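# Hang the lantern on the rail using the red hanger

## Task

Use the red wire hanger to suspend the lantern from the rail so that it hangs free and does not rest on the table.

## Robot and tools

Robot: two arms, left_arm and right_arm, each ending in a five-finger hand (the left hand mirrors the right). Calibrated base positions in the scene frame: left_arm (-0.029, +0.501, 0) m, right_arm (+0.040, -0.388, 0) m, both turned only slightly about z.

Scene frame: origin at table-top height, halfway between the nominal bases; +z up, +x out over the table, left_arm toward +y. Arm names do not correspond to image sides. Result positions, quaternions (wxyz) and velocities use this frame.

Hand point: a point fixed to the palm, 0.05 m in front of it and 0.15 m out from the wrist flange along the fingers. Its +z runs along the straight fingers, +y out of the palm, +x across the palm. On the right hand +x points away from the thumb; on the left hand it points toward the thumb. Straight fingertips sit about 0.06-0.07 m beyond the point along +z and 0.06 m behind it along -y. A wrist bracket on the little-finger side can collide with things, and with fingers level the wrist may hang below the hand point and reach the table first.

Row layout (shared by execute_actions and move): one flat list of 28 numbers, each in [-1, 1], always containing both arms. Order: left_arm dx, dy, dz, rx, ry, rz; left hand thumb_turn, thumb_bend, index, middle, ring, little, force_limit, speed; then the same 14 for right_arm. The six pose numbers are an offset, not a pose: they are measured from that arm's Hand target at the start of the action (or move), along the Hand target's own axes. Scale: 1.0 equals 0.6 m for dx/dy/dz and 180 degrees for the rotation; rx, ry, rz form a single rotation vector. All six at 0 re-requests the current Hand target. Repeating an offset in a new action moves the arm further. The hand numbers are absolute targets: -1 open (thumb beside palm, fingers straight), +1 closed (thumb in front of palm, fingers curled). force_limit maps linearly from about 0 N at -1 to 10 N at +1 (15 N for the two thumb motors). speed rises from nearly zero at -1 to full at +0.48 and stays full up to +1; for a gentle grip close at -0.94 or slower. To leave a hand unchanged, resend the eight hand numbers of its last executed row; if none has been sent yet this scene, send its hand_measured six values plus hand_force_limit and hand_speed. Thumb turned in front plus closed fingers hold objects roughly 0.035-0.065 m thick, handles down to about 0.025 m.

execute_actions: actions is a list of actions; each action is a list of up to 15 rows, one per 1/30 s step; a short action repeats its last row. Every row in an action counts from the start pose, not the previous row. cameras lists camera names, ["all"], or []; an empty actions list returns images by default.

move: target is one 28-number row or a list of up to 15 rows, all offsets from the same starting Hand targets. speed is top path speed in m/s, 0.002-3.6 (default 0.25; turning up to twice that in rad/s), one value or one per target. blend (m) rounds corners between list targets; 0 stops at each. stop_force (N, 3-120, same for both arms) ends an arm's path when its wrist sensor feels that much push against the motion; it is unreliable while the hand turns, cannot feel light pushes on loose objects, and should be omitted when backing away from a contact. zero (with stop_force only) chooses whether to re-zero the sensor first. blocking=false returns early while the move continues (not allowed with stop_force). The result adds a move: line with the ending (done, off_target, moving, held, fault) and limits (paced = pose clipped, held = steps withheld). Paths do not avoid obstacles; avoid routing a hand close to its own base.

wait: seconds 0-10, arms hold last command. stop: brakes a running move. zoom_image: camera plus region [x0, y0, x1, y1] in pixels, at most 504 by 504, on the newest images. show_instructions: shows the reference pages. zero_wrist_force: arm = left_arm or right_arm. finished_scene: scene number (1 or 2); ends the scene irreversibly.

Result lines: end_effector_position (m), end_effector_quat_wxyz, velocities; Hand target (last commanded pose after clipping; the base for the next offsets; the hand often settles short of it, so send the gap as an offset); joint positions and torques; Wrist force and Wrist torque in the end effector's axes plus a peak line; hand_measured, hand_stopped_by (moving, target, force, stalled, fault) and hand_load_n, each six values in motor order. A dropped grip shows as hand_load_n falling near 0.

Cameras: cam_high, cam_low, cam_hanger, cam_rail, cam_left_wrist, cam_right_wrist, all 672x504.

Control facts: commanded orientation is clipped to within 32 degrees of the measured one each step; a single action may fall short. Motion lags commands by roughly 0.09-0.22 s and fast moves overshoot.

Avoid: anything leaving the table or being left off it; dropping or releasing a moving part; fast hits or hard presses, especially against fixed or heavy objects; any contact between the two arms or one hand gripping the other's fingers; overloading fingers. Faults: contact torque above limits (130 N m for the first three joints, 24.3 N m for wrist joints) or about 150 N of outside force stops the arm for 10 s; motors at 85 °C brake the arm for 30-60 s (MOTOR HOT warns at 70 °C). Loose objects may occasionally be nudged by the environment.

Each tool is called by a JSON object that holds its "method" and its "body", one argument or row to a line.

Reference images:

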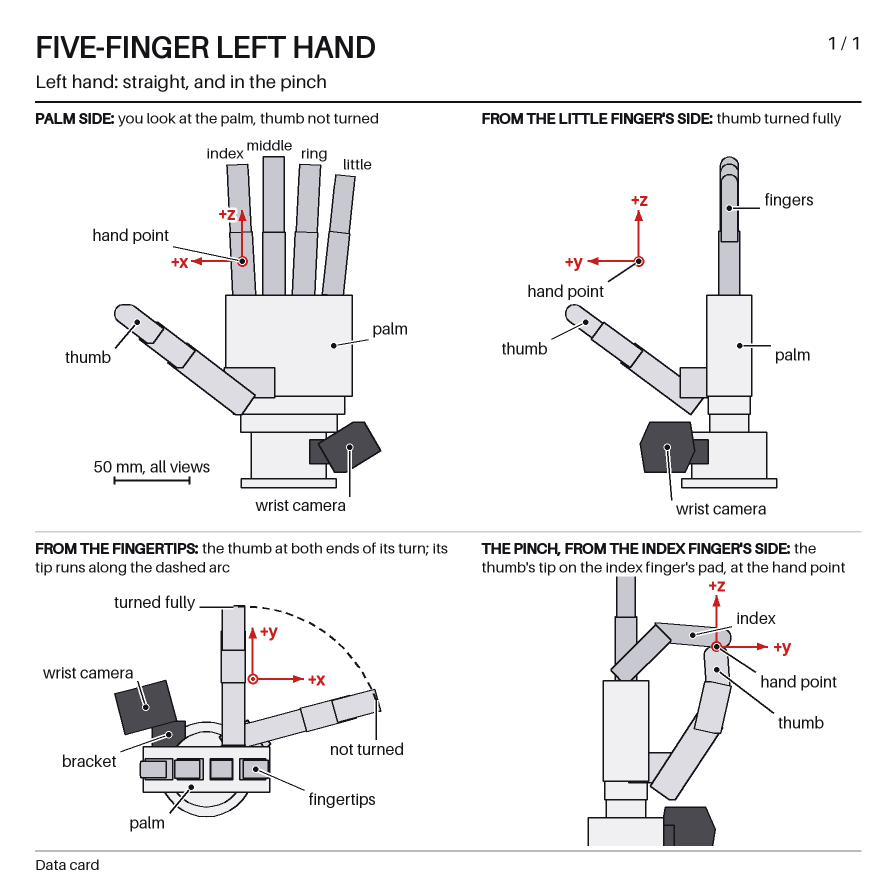

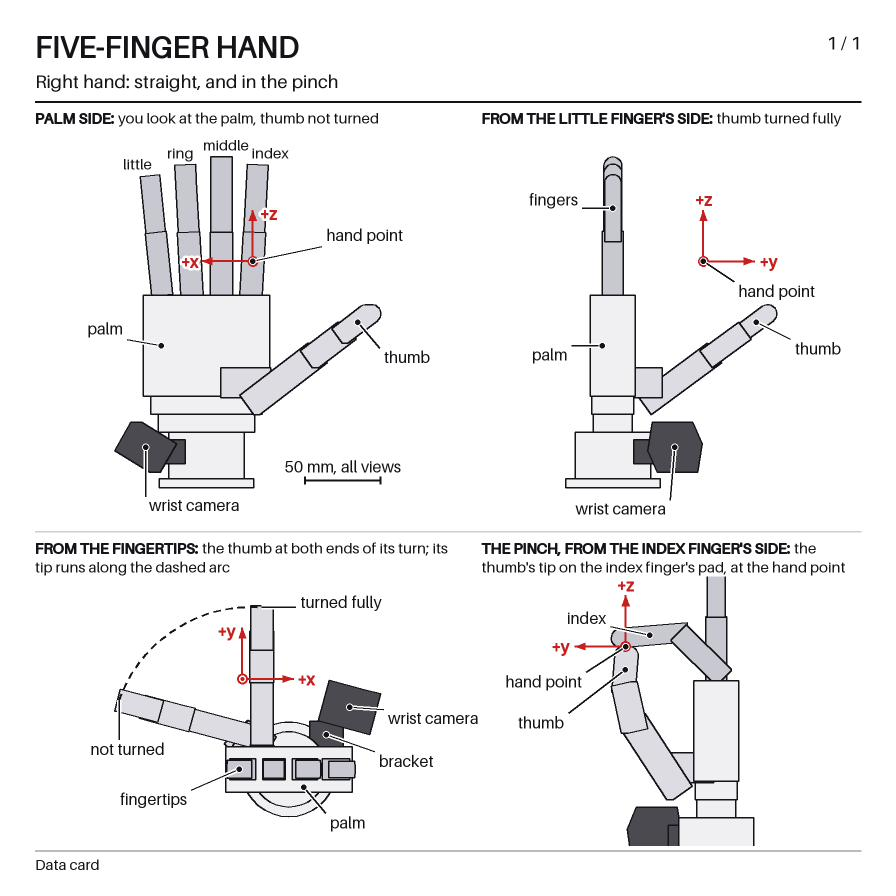

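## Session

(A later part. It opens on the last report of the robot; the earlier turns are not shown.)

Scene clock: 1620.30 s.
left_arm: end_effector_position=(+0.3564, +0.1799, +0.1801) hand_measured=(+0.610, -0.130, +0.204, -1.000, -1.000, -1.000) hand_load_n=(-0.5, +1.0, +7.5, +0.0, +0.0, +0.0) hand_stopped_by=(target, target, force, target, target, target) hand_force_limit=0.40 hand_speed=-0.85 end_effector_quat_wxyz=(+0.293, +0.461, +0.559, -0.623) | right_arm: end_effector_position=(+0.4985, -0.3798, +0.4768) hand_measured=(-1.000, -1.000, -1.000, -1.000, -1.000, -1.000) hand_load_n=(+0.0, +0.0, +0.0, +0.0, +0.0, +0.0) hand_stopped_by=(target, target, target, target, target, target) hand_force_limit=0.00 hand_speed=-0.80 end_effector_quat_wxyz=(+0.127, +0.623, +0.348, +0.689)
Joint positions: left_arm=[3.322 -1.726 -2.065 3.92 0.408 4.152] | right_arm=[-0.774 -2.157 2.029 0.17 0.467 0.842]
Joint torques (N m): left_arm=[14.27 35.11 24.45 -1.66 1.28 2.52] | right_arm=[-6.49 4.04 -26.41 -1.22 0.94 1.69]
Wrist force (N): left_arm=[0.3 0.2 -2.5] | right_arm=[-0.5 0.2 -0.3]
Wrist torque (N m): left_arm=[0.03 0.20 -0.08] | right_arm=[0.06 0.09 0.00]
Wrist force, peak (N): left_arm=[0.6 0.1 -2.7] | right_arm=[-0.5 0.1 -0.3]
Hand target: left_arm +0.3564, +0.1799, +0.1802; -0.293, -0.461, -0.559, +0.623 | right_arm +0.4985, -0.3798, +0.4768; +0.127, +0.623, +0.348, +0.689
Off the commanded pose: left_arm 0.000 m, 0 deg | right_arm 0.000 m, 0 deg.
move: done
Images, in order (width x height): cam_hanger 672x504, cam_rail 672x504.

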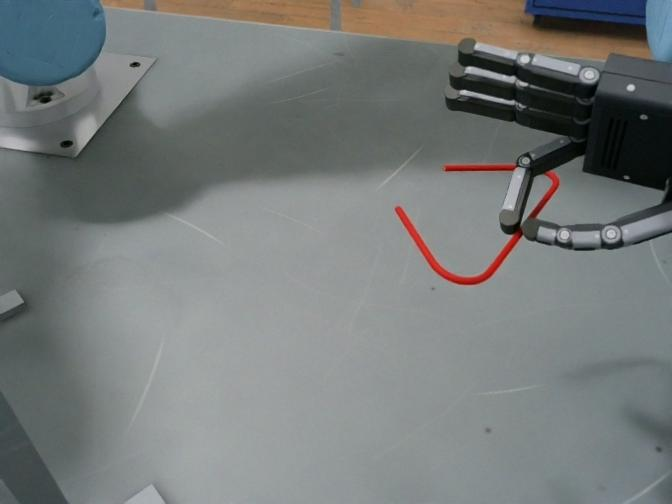

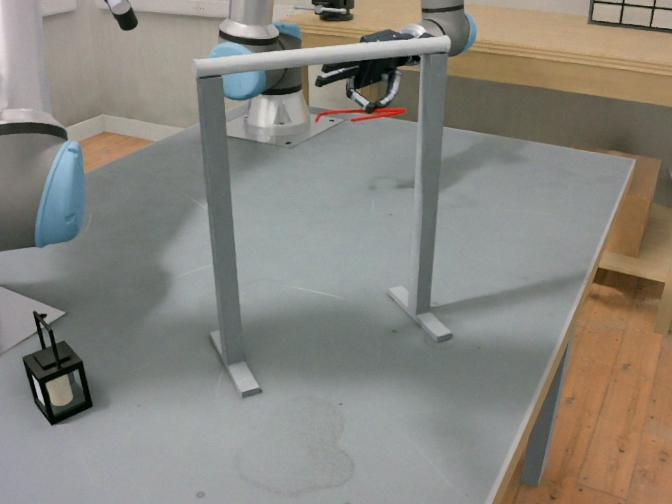

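{"method": "move", "body": {
  "target": [-0.1804,-0.0853,-0.01,0,0,0.5,0.61,-0.13,0.48,-1,-1,-1,0.4,-0.85,0,0,0,0,0,0,-1,-1,-1,-1,-1,-1,0,-0.8],
  "speed": 0.25,
  "cameras": ["cam_low","cam_rail","cam_high"]
}}

{"method": "zoom_image", "body": {
  "camera": "cam_rail",
  "region": [270, 0, 450, 180]
}}

Scene clock: 1634.37 s.
left_arm: end_effector_position=(+0.3563, +0.1798, +0.3000) hand_measured=(+0.610, -0.130, +0.204, -1.000, -1.000, -1.000) hand_load_n=(+0.0, +2.0, +7.5, +0.0, +0.0, +0.0) hand_stopped_by=(target, target, force, target, target, target) hand_force_limit=0.40 hand_speed=-0.85 end_effector_quat_wxyz=(+0.648, +0.722, +0.070, -0.233) | right_arm: end_effector_position=(+0.4985, -0.3798, +0.4768) hand_measured=(-1.000, -1.000, -1.000, -1.000, -1.000, -1.000) hand_load_n=(+0.0, +0.0, +0.0, +0.0, +0.0, +0.0) hand_stopped_by=(target, target, target, target, target, target) hand_force_limit=0.00 hand_speed=-0.80 end_effector_quat_wxyz=(+0.127, +0.623, +0.348, +0.689)
Joint positions: left_arm=[3.346 -1.661 -2.062 3.845 0.432 5.73] | right_arm=[-0.774 -2.157 2.029 0.17 0.467 0.842]
Joint torques (N m): left_arm=[-15.98 7.03 24.75 -1.55 -1.64 2.58] | right_arm=[-6.88 3.83 -26.49 -1.12 1.01 1.61]
Wrist force (N): left_arm=[0.1 0.3 -2.3] | right_arm=[-0.4 0.1 -0.1]
Wrist torque (N m): left_arm=[0.22 0.10 -0.24] | right_arm=[0.04 0.07 0.01]
Wrist force, peak (N): left_arm=[0.6 0.5 -2.6] | right_arm=[-0.6 -0.4 -0.2]
Hand target: left_arm +0.3563, +0.1798, +0.3001; +0.648, +0.722, +0.070, -0.233 | right_arm +0.4985, -0.3798, +0.4768; +0.127, +0.623, +0.348, +0.689
Off the commanded pose: left_arm 0.000 m, 0 deg | right_arm 0.000 m, 0 deg.
move: done
Images, in order (width x height): cam_high 672x504, cam_low 672x504, cam_rail 672x504.

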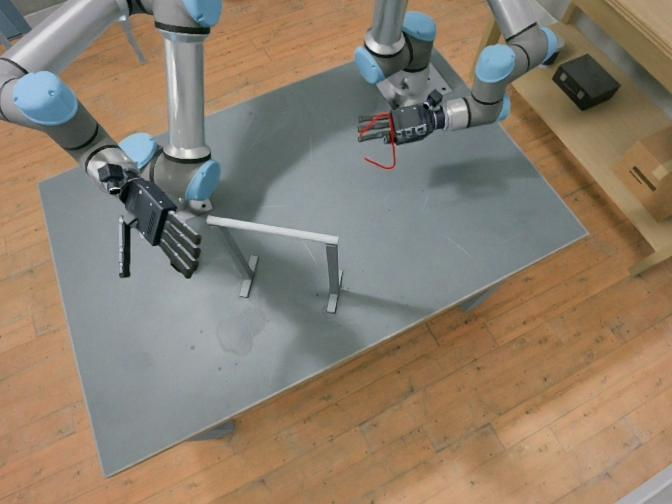

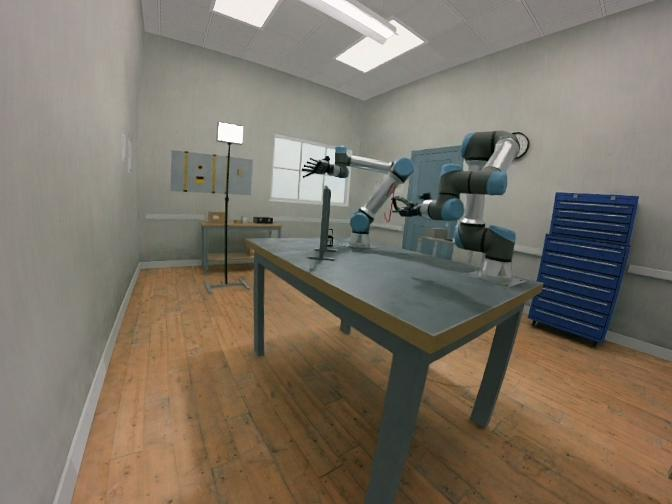

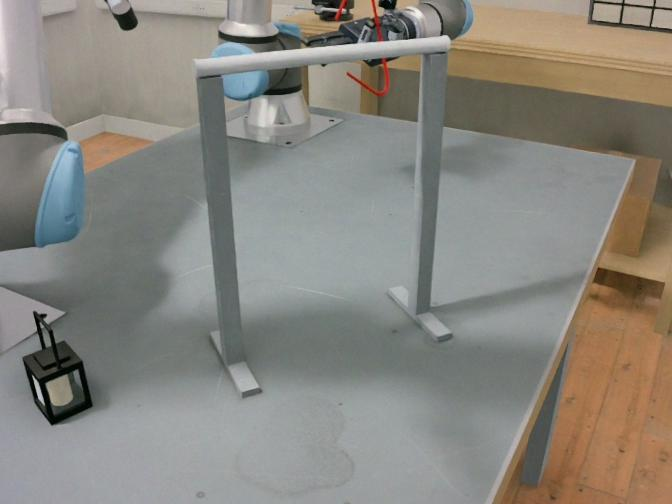

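Scaled by 2.800 from the camera's 672x504 image, which has a finer 960x720 frame.

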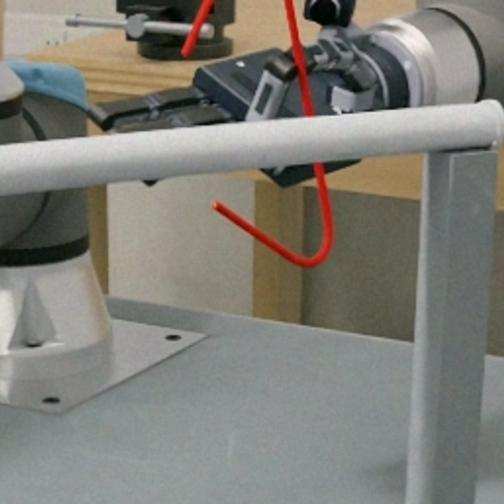

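{"method": "move", "body": {
  "target": [-0.0022,0.1285,0.3248,-0.1738,0.3357,-0.0082,0.61,-0.13,0.48,-1,-1,-1,0.4,-0.85,0,0,0,0,0,0,-1,-1,-1,-1,-1,-1,0,-0.8],
  "speed": 0.2,
  "cameras": ["cam_low","cam_rail","cam_high"]
}}

{"method": "zoom_image", "body": {
  "camera": "cam_rail",
  "region": [180, 0, 480, 240]
}}

{"method": "zoom_image", "body": {
  "camera": "cam_low",
  "region": [280, 150, 440, 270]
}}

{"method": "zoom_image", "body": {
  "camera": "cam_high",
  "region": [190, 130, 430, 310]
}}

Scene clock: 1656.93 s.
left_arm: end_effector_position=(+0.3382, -0.0201, +0.3603) hand_measured=(+0.610, -0.130, +0.204, -1.000, -1.000, -1.000) hand_load_n=(+0.0, +2.0, +7.5, +0.0, +0.0, +0.0) hand_stopped_by=(target, target, force, target, target, target) hand_force_limit=0.40 hand_speed=-0.85 end_effector_quat_wxyz=(+0.685, +0.546, +0.448, +0.175) | right_arm: end_effector_position=(+0.4985, -0.3798, +0.4768) hand_measured=(-1.000, -1.000, -1.000, -1.000, -1.000, -1.000) hand_load_n=(+0.0, +0.0, +0.0, +0.0, +0.0, +0.0) hand_stopped_by=(target, target, target, target, target, target) hand_force_limit=0.00 hand_speed=-0.80 end_effector_quat_wxyz=(+0.127, +0.623, +0.348, +0.689)
Joint positions: left_arm=[2.218 -1.713 -1.863 3.577 -1.886 5.846] | right_arm=[-0.774 -2.157 2.029 0.17 0.467 0.842]
Joint torques (N m): left_arm=[-16.01 13.4 28.33 0.17 -1.59 -1.91] | right_arm=[-6.53 3.84 -25.62 -1.11 0.89 1.72]
Wrist force (N): left_arm=[-0.3 0.3 -2.2] | right_arm=[-0.4 0.0 -0.2]
Wrist torque (N m): left_arm=[0.22 0.21 -0.08] | right_arm=[0.02 0.06 0.01]
Wrist force, peak (N): left_arm=[0.1 0.1 -2.8] | right_arm=[-0.6 -0.2 -0.1]
Hand target: left_arm +0.3382, -0.0202, +0.3603; +0.685, +0.546, +0.448, +0.175 | right_arm +0.4985, -0.3798, +0.4768; +0.127, +0.623, +0.348, +0.689
Off the commanded pose: left_arm 0.000 m, 0 deg | right_arm 0.000 m, 0 deg.
move: done
Images, in order (width x height): cam_high 672x504, cam_low 672x504, cam_rail 672x504.

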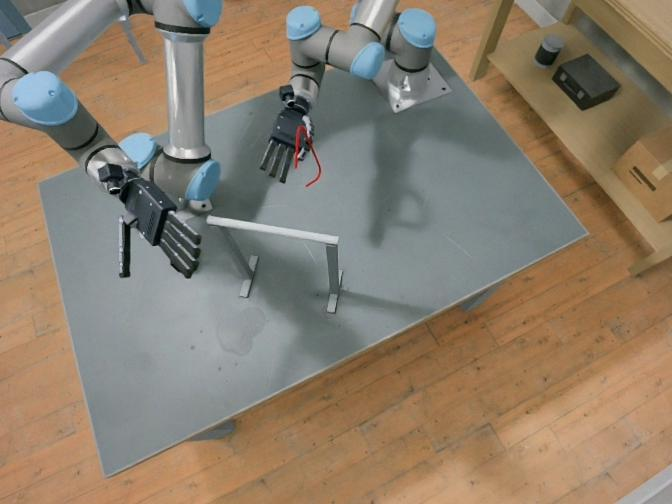

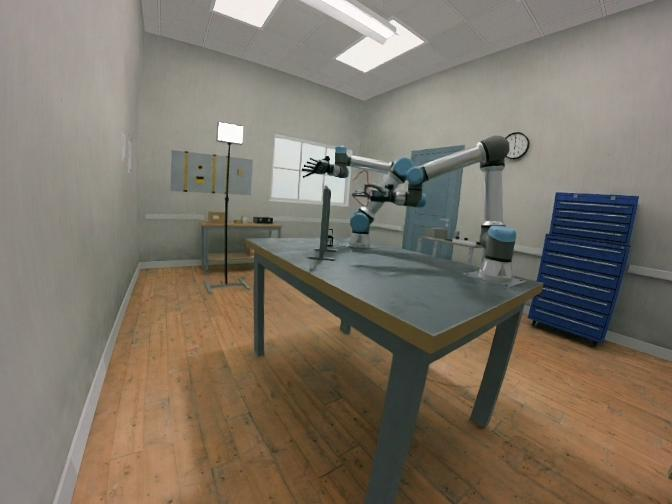

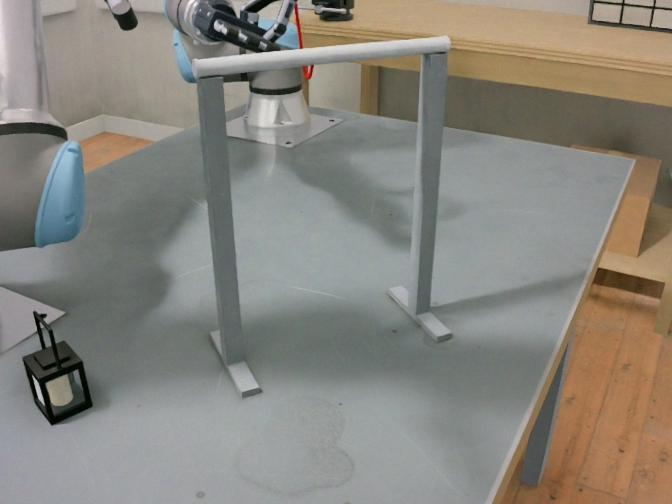

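Scaled by 1.680 from the camera's 672x504 image, which has a finer 960x720 frame.

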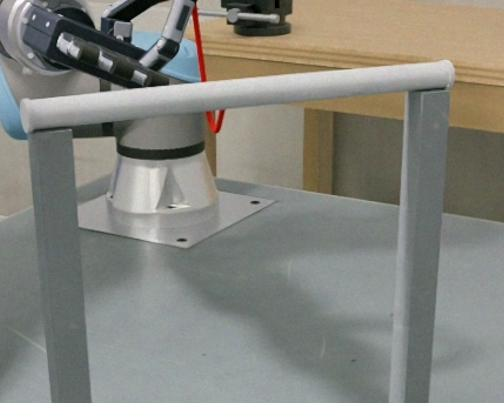

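Scaled by 3.150 from the camera's 672x504 image, which has a finer 960x720 frame.

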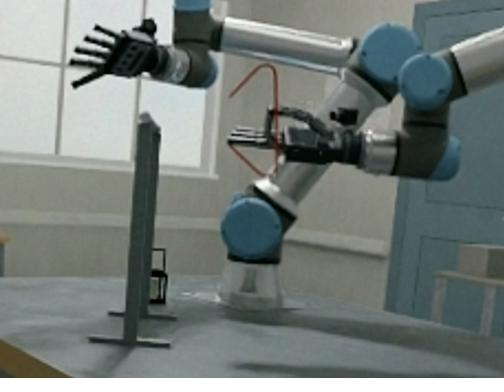

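Scaled by 2.100 from the camera's 672x504 image, which has a finer 960x720 frame.

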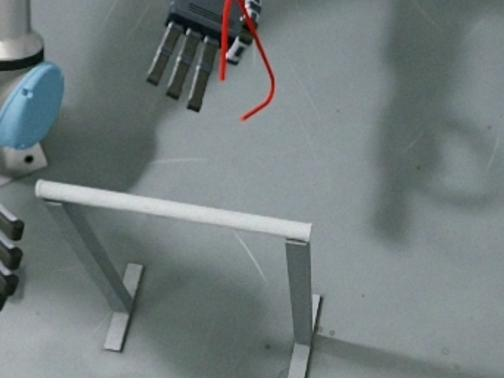

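{"method": "zoom_image", "body": {
  "camera": "cam_high",
  "region": [250, 90, 350, 200]
}}

Scaled by 4.582 from the camera's 672x504 image, which has a finer 960x720 frame.

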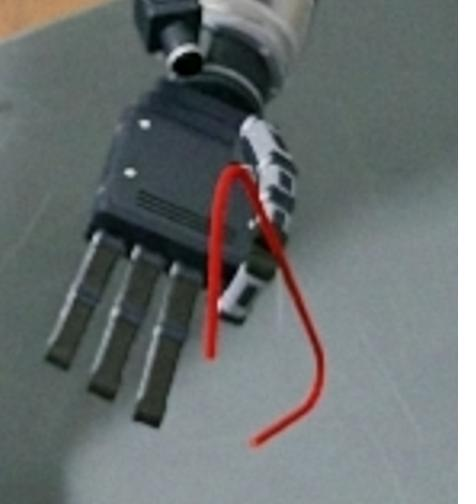

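{"method": "move", "body": {
  "target": [0.0247,0.0115,0.1473,0,0,0,0.61,-0.13,0.48,-1,-1,-1,0.4,-0.85,0,0,0,0,0,0,-1,-1,-1,-1,-1,-1,0,-0.8],
  "speed": 0.15,
  "cameras": ["cam_low","cam_rail","cam_high"]
}}

{"method": "zoom_image", "body": {
  "camera": "cam_rail",
  "region": [180, 0, 480, 240]
}}

{"method": "zoom_image", "body": {
  "camera": "cam_low",
  "region": [290, 150, 390, 230]
}}

{"method": "zoom_image", "body": {
  "camera": "cam_high",
  "region": [200, 120, 360, 260]
}}

Scene clock: 1691.87 s.
left_arm: end_effector_position=(+0.4190, -0.0592, +0.3604) hand_measured=(+0.610, -0.130, +0.204, -1.000, -1.000, -1.000) hand_load_n=(+0.0, +2.0, +7.5, +0.0, +0.0, +0.0) hand_stopped_by=(target, target, force, target, target, target) hand_force_limit=0.40 hand_speed=-0.85 end_effector_quat_wxyz=(+0.685, +0.546, +0.448, +0.175) | right_arm: end_effector_position=(+0.4985, -0.3798, +0.4768) hand_measured=(-1.000, -1.000, -1.000, -1.000, -1.000, -1.000) hand_load_n=(+0.0, +0.0, +0.0, +0.0, +0.0, +0.0) hand_stopped_by=(target, target, target, target, target, target) hand_force_limit=0.00 hand_speed=-0.80 end_effector_quat_wxyz=(+0.127, +0.623, +0.348, +0.689)
Joint positions: left_arm=[2.306 -1.865 -1.672 3.538 -1.799 5.846] | right_arm=[-0.774 -2.157 2.029 0.17 0.467 0.842]
Joint torques (N m): left_arm=[14.16 20.79 29.71 0.35 1.74 -1.71] | right_arm=[-6.58 3.8 -25.52 -1.13 0.95 1.69]
Wrist force (N): left_arm=[0.1 0.2 -2.1] | right_arm=[-0.5 0.0 -0.1]
Wrist torque (N m): left_arm=[0.18 0.15 -0.03] | right_arm=[0.03 0.08 0.01]
Wrist force, peak (N): left_arm=[0.3 0.0 -3.3] | right_arm=[-0.7 -0.3 0.0]
Hand target: left_arm +0.4191, -0.0593, +0.3604; +0.685, +0.546, +0.448, +0.175 | right_arm +0.4985, -0.3798, +0.4768; +0.127, +0.623, +0.348, +0.689
Off the commanded pose: left_arm 0.000 m, 0 deg | right_arm 0.000 m, 0 deg.
move: done
Images, in order (width x height): cam_high 672x504, cam_low 672x504, cam_rail 672x504.

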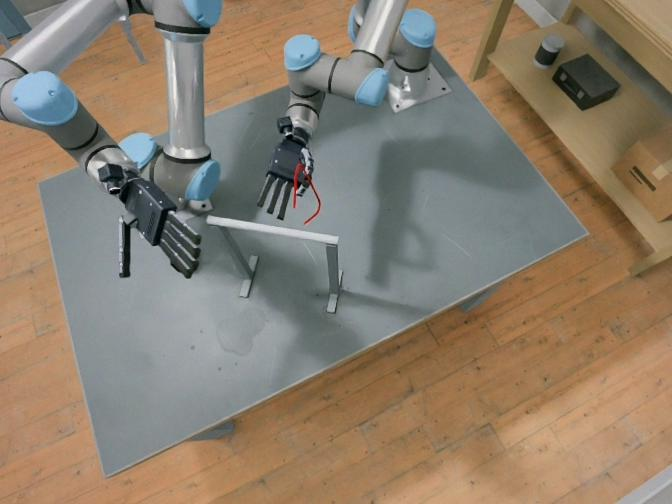

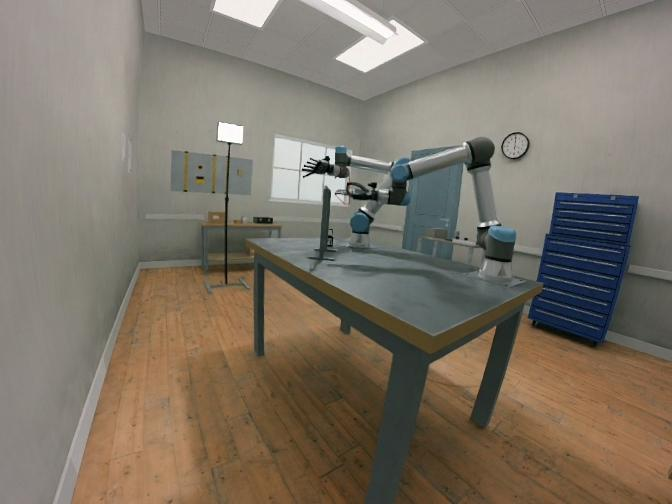

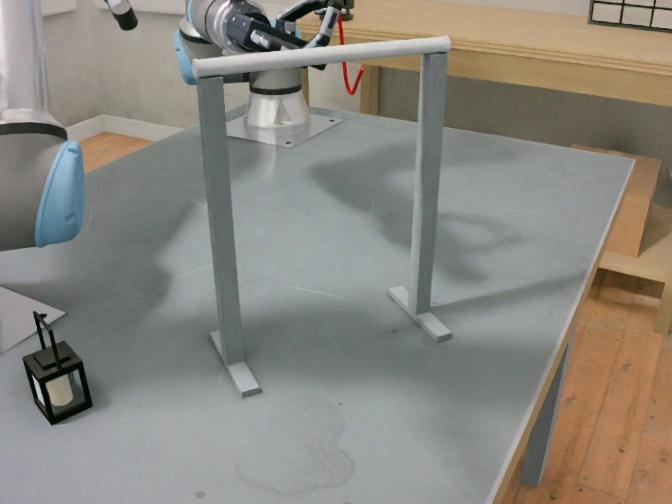

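Scaled by 1.680 from the camera's 672x504 image, which has a finer 960x720 frame.

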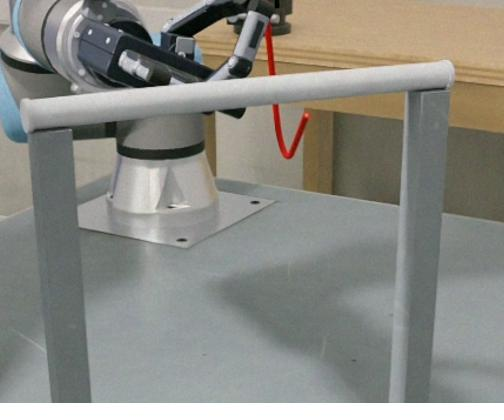

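Scaled by 5.040 from the camera's 672x504 image, which has a finer 960x720 frame.

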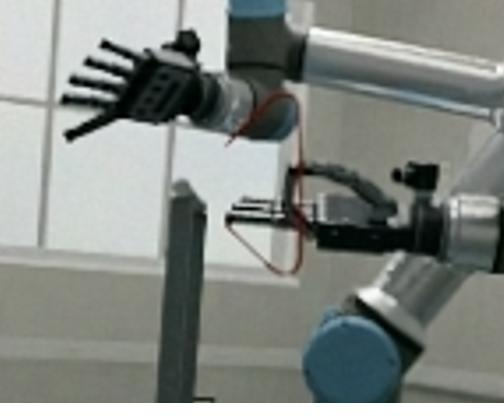

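Scaled by 3.150 from the camera's 672x504 image, which has a finer 960x720 frame.

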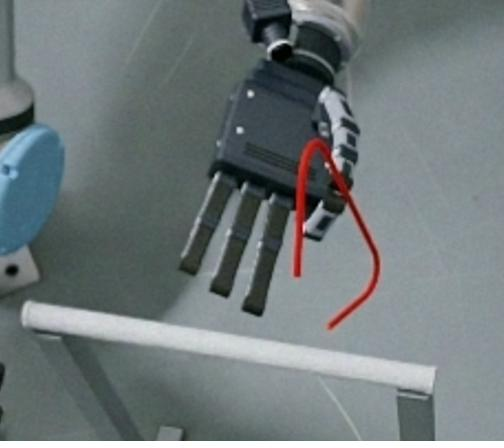

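{"method": "move", "body": {
  "target": [0,0,0.0667,0,0,0,0.61,-0.13,0.48,-1,-1,-1,0.4,-0.85,0,0,0,0,0,0,-1,-1,-1,-1,-1,-1,0,-0.8],
  "speed": 0.1,
  "cameras": ["cam_low","cam_rail","cam_high"]
}}

{"method": "zoom_image", "body": {
  "camera": "cam_low",
  "region": [300, 160, 380, 220]
}}

{"method": "zoom_image", "body": {
  "camera": "cam_rail",
  "region": [260, 0, 460, 120]
}}

{"method": "zoom_image", "body": {
  "camera": "cam_high",
  "region": [220, 150, 360, 260]
}}

Scene clock: 1704.93 s.
left_arm: end_effector_position=(+0.4508, -0.0823, +0.3575) hand_measured=(+0.610, -0.130, +0.204, -1.000, -1.000, -1.000) hand_load_n=(+0.5, +2.0, +7.5, +0.0, +4.5, -4.5) hand_stopped_by=(target, target, force, target, target, target) hand_force_limit=0.40 hand_speed=-0.85 end_effector_quat_wxyz=(+0.681, +0.550, +0.450, +0.175) | right_arm: end_effector_position=(+0.4985, -0.3798, +0.4768) hand_measured=(-1.000, -1.000, -1.000, -1.000, -1.000, -1.000) hand_load_n=(+0.0, +0.0, +0.0, +0.0, +0.0, +0.0) hand_stopped_by=(target, target, target, target, target, target) hand_force_limit=0.00 hand_speed=-0.80 end_effector_quat_wxyz=(+0.127, +0.623, +0.348, +0.689)
Joint positions: left_arm=[2.323 -1.945 -1.561 3.494 -1.781 5.846] | right_arm=[-0.774 -2.157 2.029 0.17 0.467 0.842]
Joint torques (N m): left_arm=[31.82 36.44 63.04 13.5 0.25 0.55] | right_arm=[-6.32 3.85 -26.16 -1.14 1.02 1.56]
Wrist force (N): left_arm=[11.8 -27.8 -59.0] | right_arm=[-0.3 -0.1 -0.1]
Wrist torque (N m): left_arm=[4.73 -2.58 1.87] | right_arm=[0.02 0.04 0.02]
Wrist force, peak (N): left_arm=[11.8 -27.8 -59.0] | right_arm=[-0.5 0.2 -0.4]
Hand target: left_arm +0.4514, -0.0829, +0.3604; +0.685, +0.546, +0.448, +0.175 | right_arm +0.4985, -0.3798, +0.4768; +0.127, +0.623, +0.348, +0.689
Off the commanded pose: left_arm 0.003 m, 1 deg | right_arm 0.000 m, 0 deg.
move: done
Images, in order (width x height): cam_high 672x504, cam_low 672x504, cam_rail 672x504.

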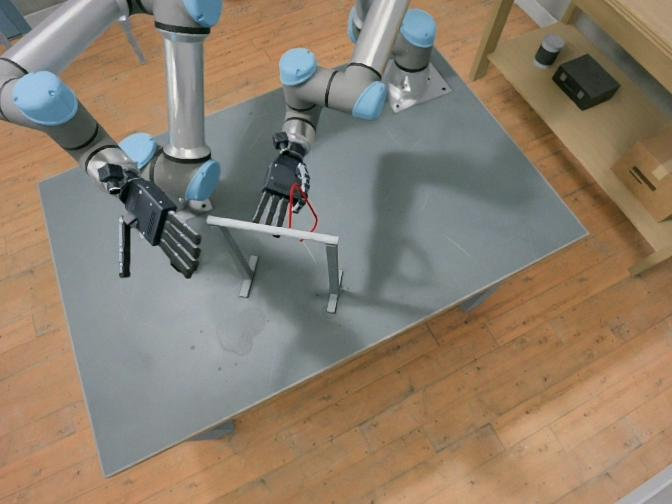

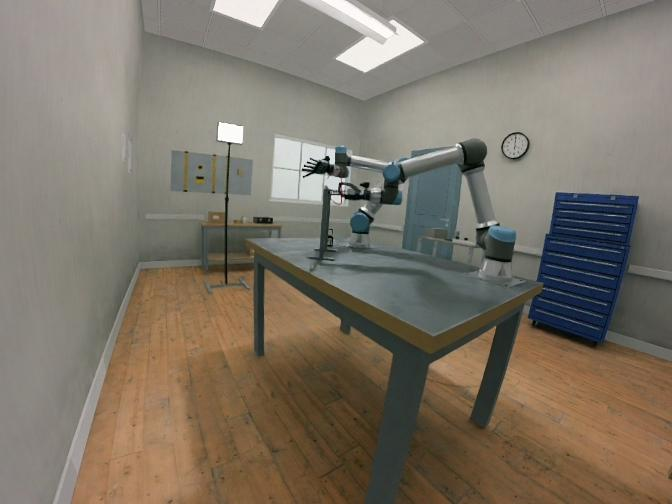

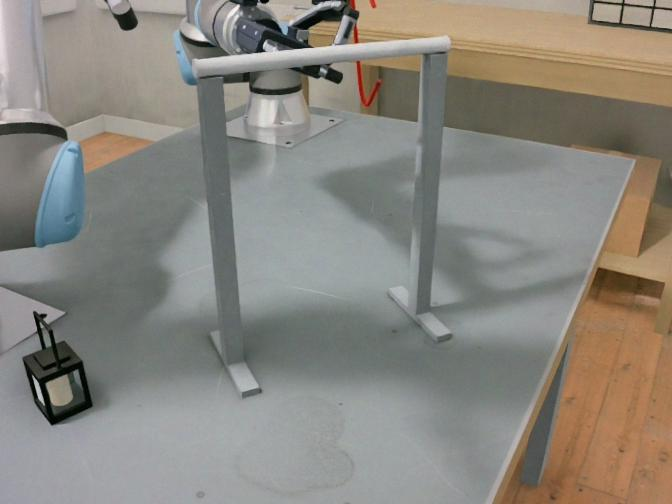

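Scaled by 6.300 from the camera's 672x504 image, which has a finer 960x720 frame.

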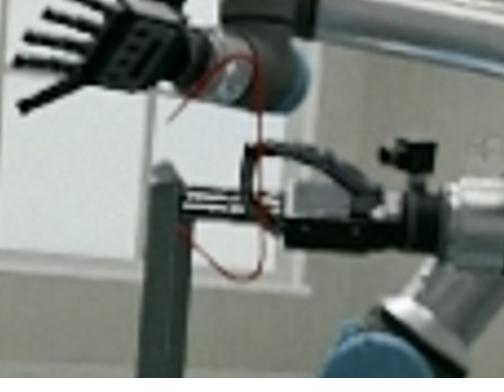

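Scaled by 2.520 from the camera's 672x504 image, which has a finer 960x720 frame.

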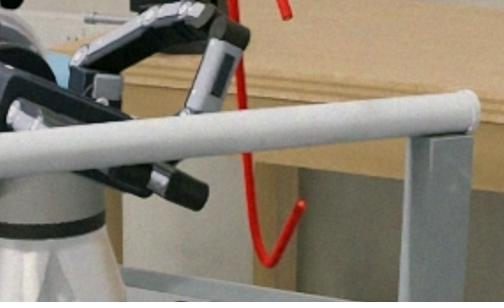

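Scaled by 3.600 from the camera's 672x504 image, which has a finer 960x720 frame.

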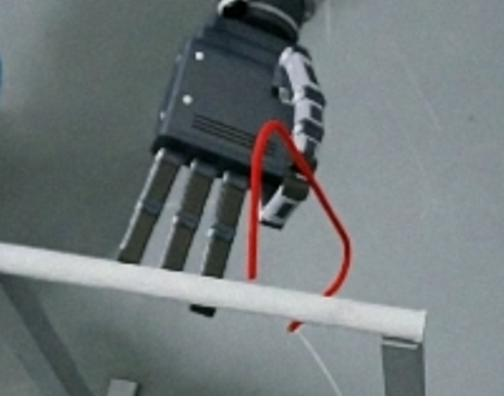

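{"method": "move", "body": {
  "target": [
    [0,0,-0.0667,0,0,0,0.61,-0.13,0.48,-1,-1,-1,0.4,-0.85,0,0,0,0,0,0,-1,-1,-1,-1,-1,-1,0,-0.8],
    [0,0,-0.0667,0,0,0,0.61,-0.13,0.48,0.8,0.8,0.8,-0.2,0.0,0,0,0,0,0,0,-1,-1,-1,-1,-1,-1,0,-0.8]
  ],
  "speed": 0.1,
  "cameras": ["cam_low","cam_rail","cam_high"]
}}

{"method": "zoom_image", "body": {
  "camera": "cam_low",
  "region": [300, 160, 380, 220]
}}

{"method": "zoom_image", "body": {
  "camera": "cam_high",
  "region": [220, 130, 360, 260]
}}

Scene clock: 1726.40 s.
left_arm: end_effector_position=(+0.4191, -0.0593, +0.3604) hand_measured=(+0.610, -0.130, +0.204, +0.800, +0.800, +0.800) hand_load_n=(+0.0, +2.0, +7.5, +0.0, +0.0, +0.0) hand_stopped_by=(target, target, force, target, target, target) hand_force_limit=-0.20 hand_speed=0.00 end_effector_quat_wxyz=(+0.685, +0.546, +0.448, +0.175) | right_arm: end_effector_position=(+0.4985, -0.3798, +0.4768) hand_measured=(-1.000, -1.000, -1.000, -1.000, -1.000, -1.000) hand_load_n=(+0.0, +0.0, +0.0, +0.0, +0.0, +0.0) hand_stopped_by=(target, target, target, target, target, target) hand_force_limit=0.00 hand_speed=-0.80 end_effector_quat_wxyz=(+0.127, +0.623, +0.348, +0.689)
Joint positions: left_arm=[2.306 -1.865 -1.672 3.537 -1.799 5.846] | right_arm=[-0.774 -2.157 2.029 0.17 0.467 0.842]
Joint torques (N m): left_arm=[-15.45 46.81 16.15 2.31 0.76 2.38] | right_arm=[-6.2 3.38 -25.97 -1.18 0.97 1.61]
Wrist force (N): left_arm=[1.5 -0.2 -2.9] | right_arm=[-0.3 -0.1 -0.2]
Wrist torque (N m): left_arm=[0.16 -0.08 0.04] | right_arm=[0.02 0.05 0.01]
Wrist force, peak (N): left_arm=[10.4 -27.5 -64.0] | right_arm=[-0.6 -0.1 -0.5]
Hand target: left_arm +0.4191, -0.0593, +0.3604; +0.685, +0.546, +0.448, +0.175 | right_arm +0.4985, -0.3798, +0.4768; +0.127, +0.623, +0.348, +0.689
Off the commanded pose: left_arm 0.000 m, 0 deg | right_arm 0.000 m, 0 deg.
move: done
Images, in order (width x height): cam_high 672x504, cam_low 672x504, cam_rail 672x504.

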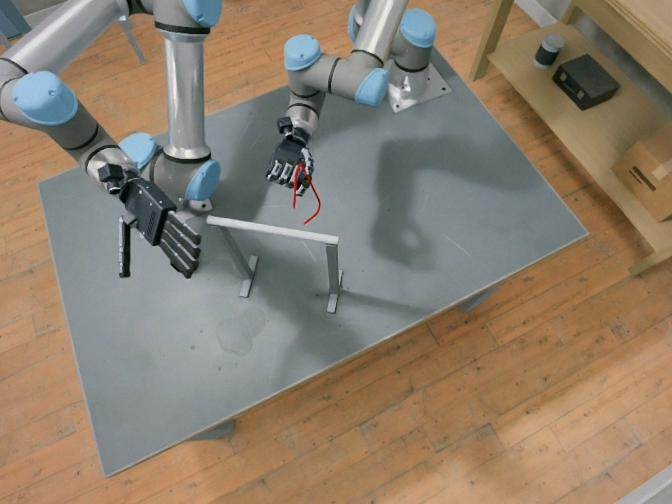

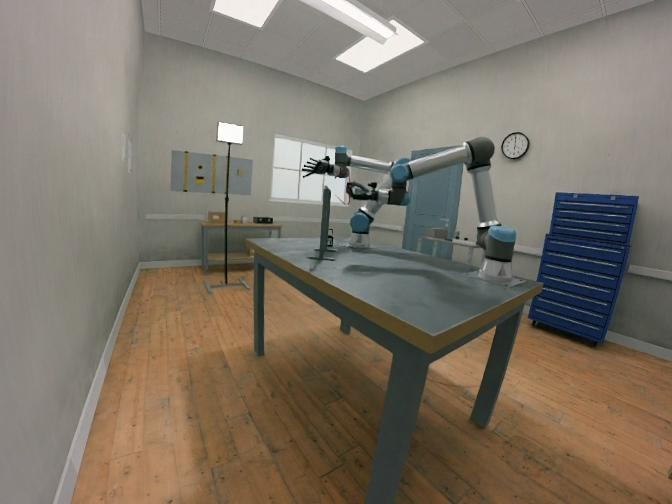

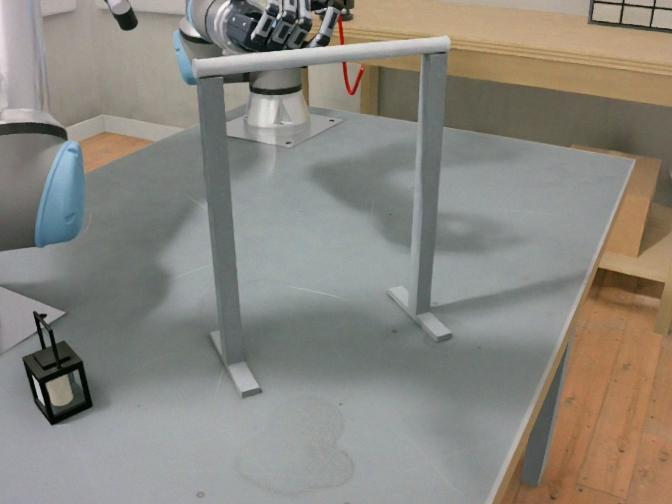

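Scaled by 6.300 from the camera's 672x504 image, which has a finer 960x720 frame.

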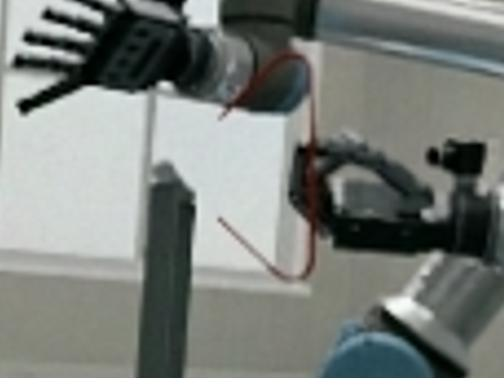

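Scaled by 3.600 from the camera's 672x504 image, which has a finer 960x720 frame.

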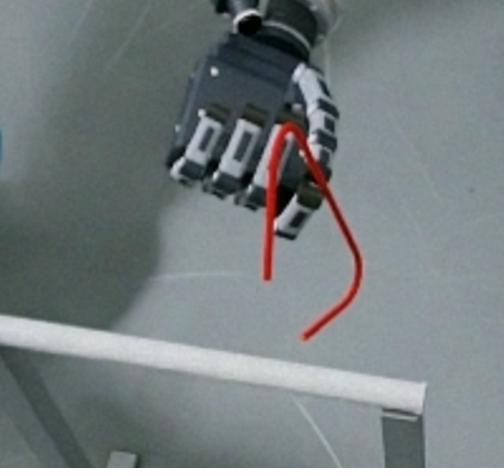

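{"method": "move", "body": {
  "target": [
    [0.0155,-0.0332,0,0,0,0,0.61,-0.13,0.48,0.8,0.8,0.8,-0.2,0,0,0,0,0,0,0,-1,-1,-1,-1,-1,-1,0,-0.8],
    [0.0155,-0.0332,0.0633,0,0,0,0.61,-0.13,0.48,0.8,0.8,0.8,-0.2,0,0,0,0,0,0,0,-1,-1,-1,-1,-1,-1,0,-0.8]
  ],
  "speed": 0.08,
  "cameras": ["cam_low","cam_rail","cam_high"]
}}

{"method": "zoom_image", "body": {
  "camera": "cam_low",
  "region": [300, 160, 380, 220]
}}

{"method": "zoom_image", "body": {
  "camera": "cam_high",
  "region": [220, 150, 360, 260]
}}

{"method": "zoom_image", "body": {
  "camera": "cam_rail",
  "region": [260, 0, 460, 120]
}}

Scene clock: 1743.60 s.
left_arm: end_effector_position=(+0.4497, -0.0817, +0.3384) hand_measured=(+0.610, -0.130, +0.204, +0.800, +0.800, +0.800) hand_load_n=(+0.0, +2.0, +7.5, +0.0, +0.0, +0.0) hand_stopped_by=(target, target, force, target, target, target) hand_force_limit=-0.20 hand_speed=0.00 end_effector_quat_wxyz=(+0.685, +0.546, +0.448, +0.175) | right_arm: end_effector_position=(+0.4985, -0.3798, +0.4768) hand_measured=(-1.000, -1.000, -1.000, -1.000, -1.000, -1.000) hand_load_n=(+0.5, +0.5, +0.0, +0.0, +0.0, +0.0) hand_stopped_by=(target, target, target, target, target, target) hand_force_limit=0.00 hand_speed=-0.80 end_effector_quat_wxyz=(+0.127, +0.623, +0.348, +0.689)
Joint positions: left_arm=[2.322 -1.961 -1.599 3.561 -1.782 5.846] | right_arm=[-0.774 -2.157 2.029 0.17 0.467 0.842]
Joint torques (N m): left_arm=[14.55 24.48 31.29 0.56 1.5 1.06] | right_arm=[-5.79 3.67 -25.82 -1.11 0.96 1.68]
Wrist force (N): left_arm=[1.4 0.0 -2.8] | right_arm=[-0.2 -0.2 -0.4]
Wrist torque (N m): left_arm=[0.16 -0.12 0.03] | right_arm=[0.01 0.06 0.01]
Wrist force, peak (N): left_arm=[1.4 0.4 -3.3] | right_arm=[-0.7 0.0 -0.1]
Hand target: left_arm +0.4498, -0.0817, +0.3384; +0.685, +0.546, +0.448, +0.175 | right_arm +0.4985, -0.3798, +0.4768; +0.127, +0.623, +0.348, +0.689
Off the commanded pose: left_arm 0.000 m, 0 deg | right_arm 0.000 m, 0 deg.
move: done
Images, in order (width x height): cam_high 672x504, cam_low 672x504, cam_rail 672x504.

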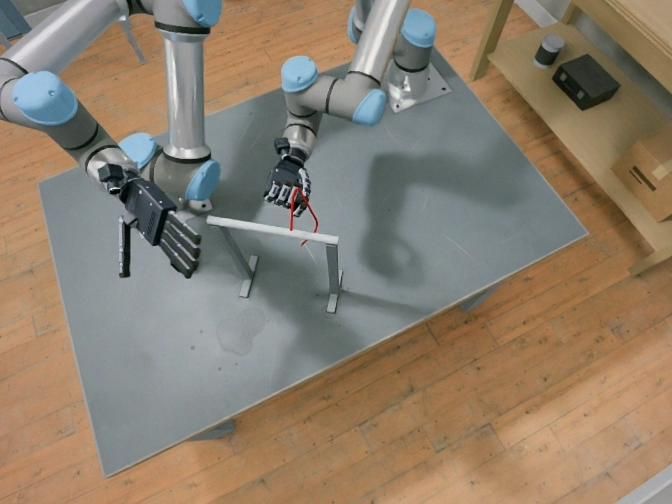

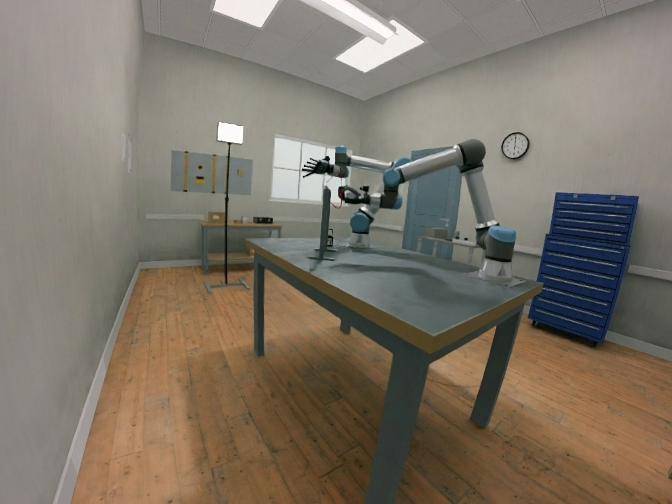

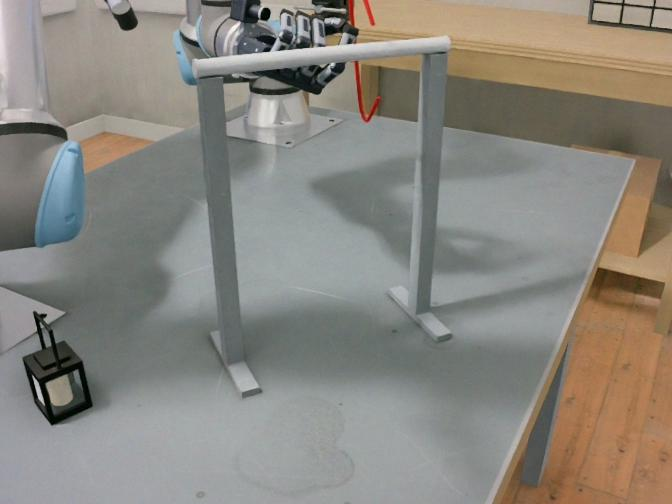

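Scaled by 6.300 from the camera's 672x504 image, which has a finer 960x720 frame.

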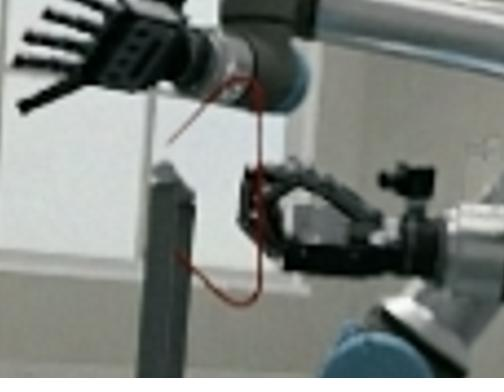

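Scaled by 3.600 from the camera's 672x504 image, which has a finer 960x720 frame.

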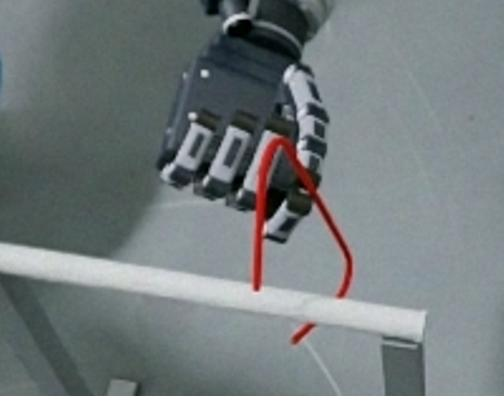

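Scaled by 2.520 from the camera's 672x504 image, which has a finer 960x720 frame.

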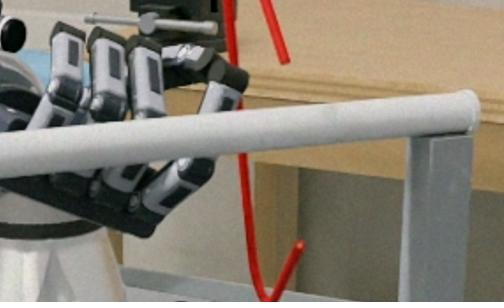

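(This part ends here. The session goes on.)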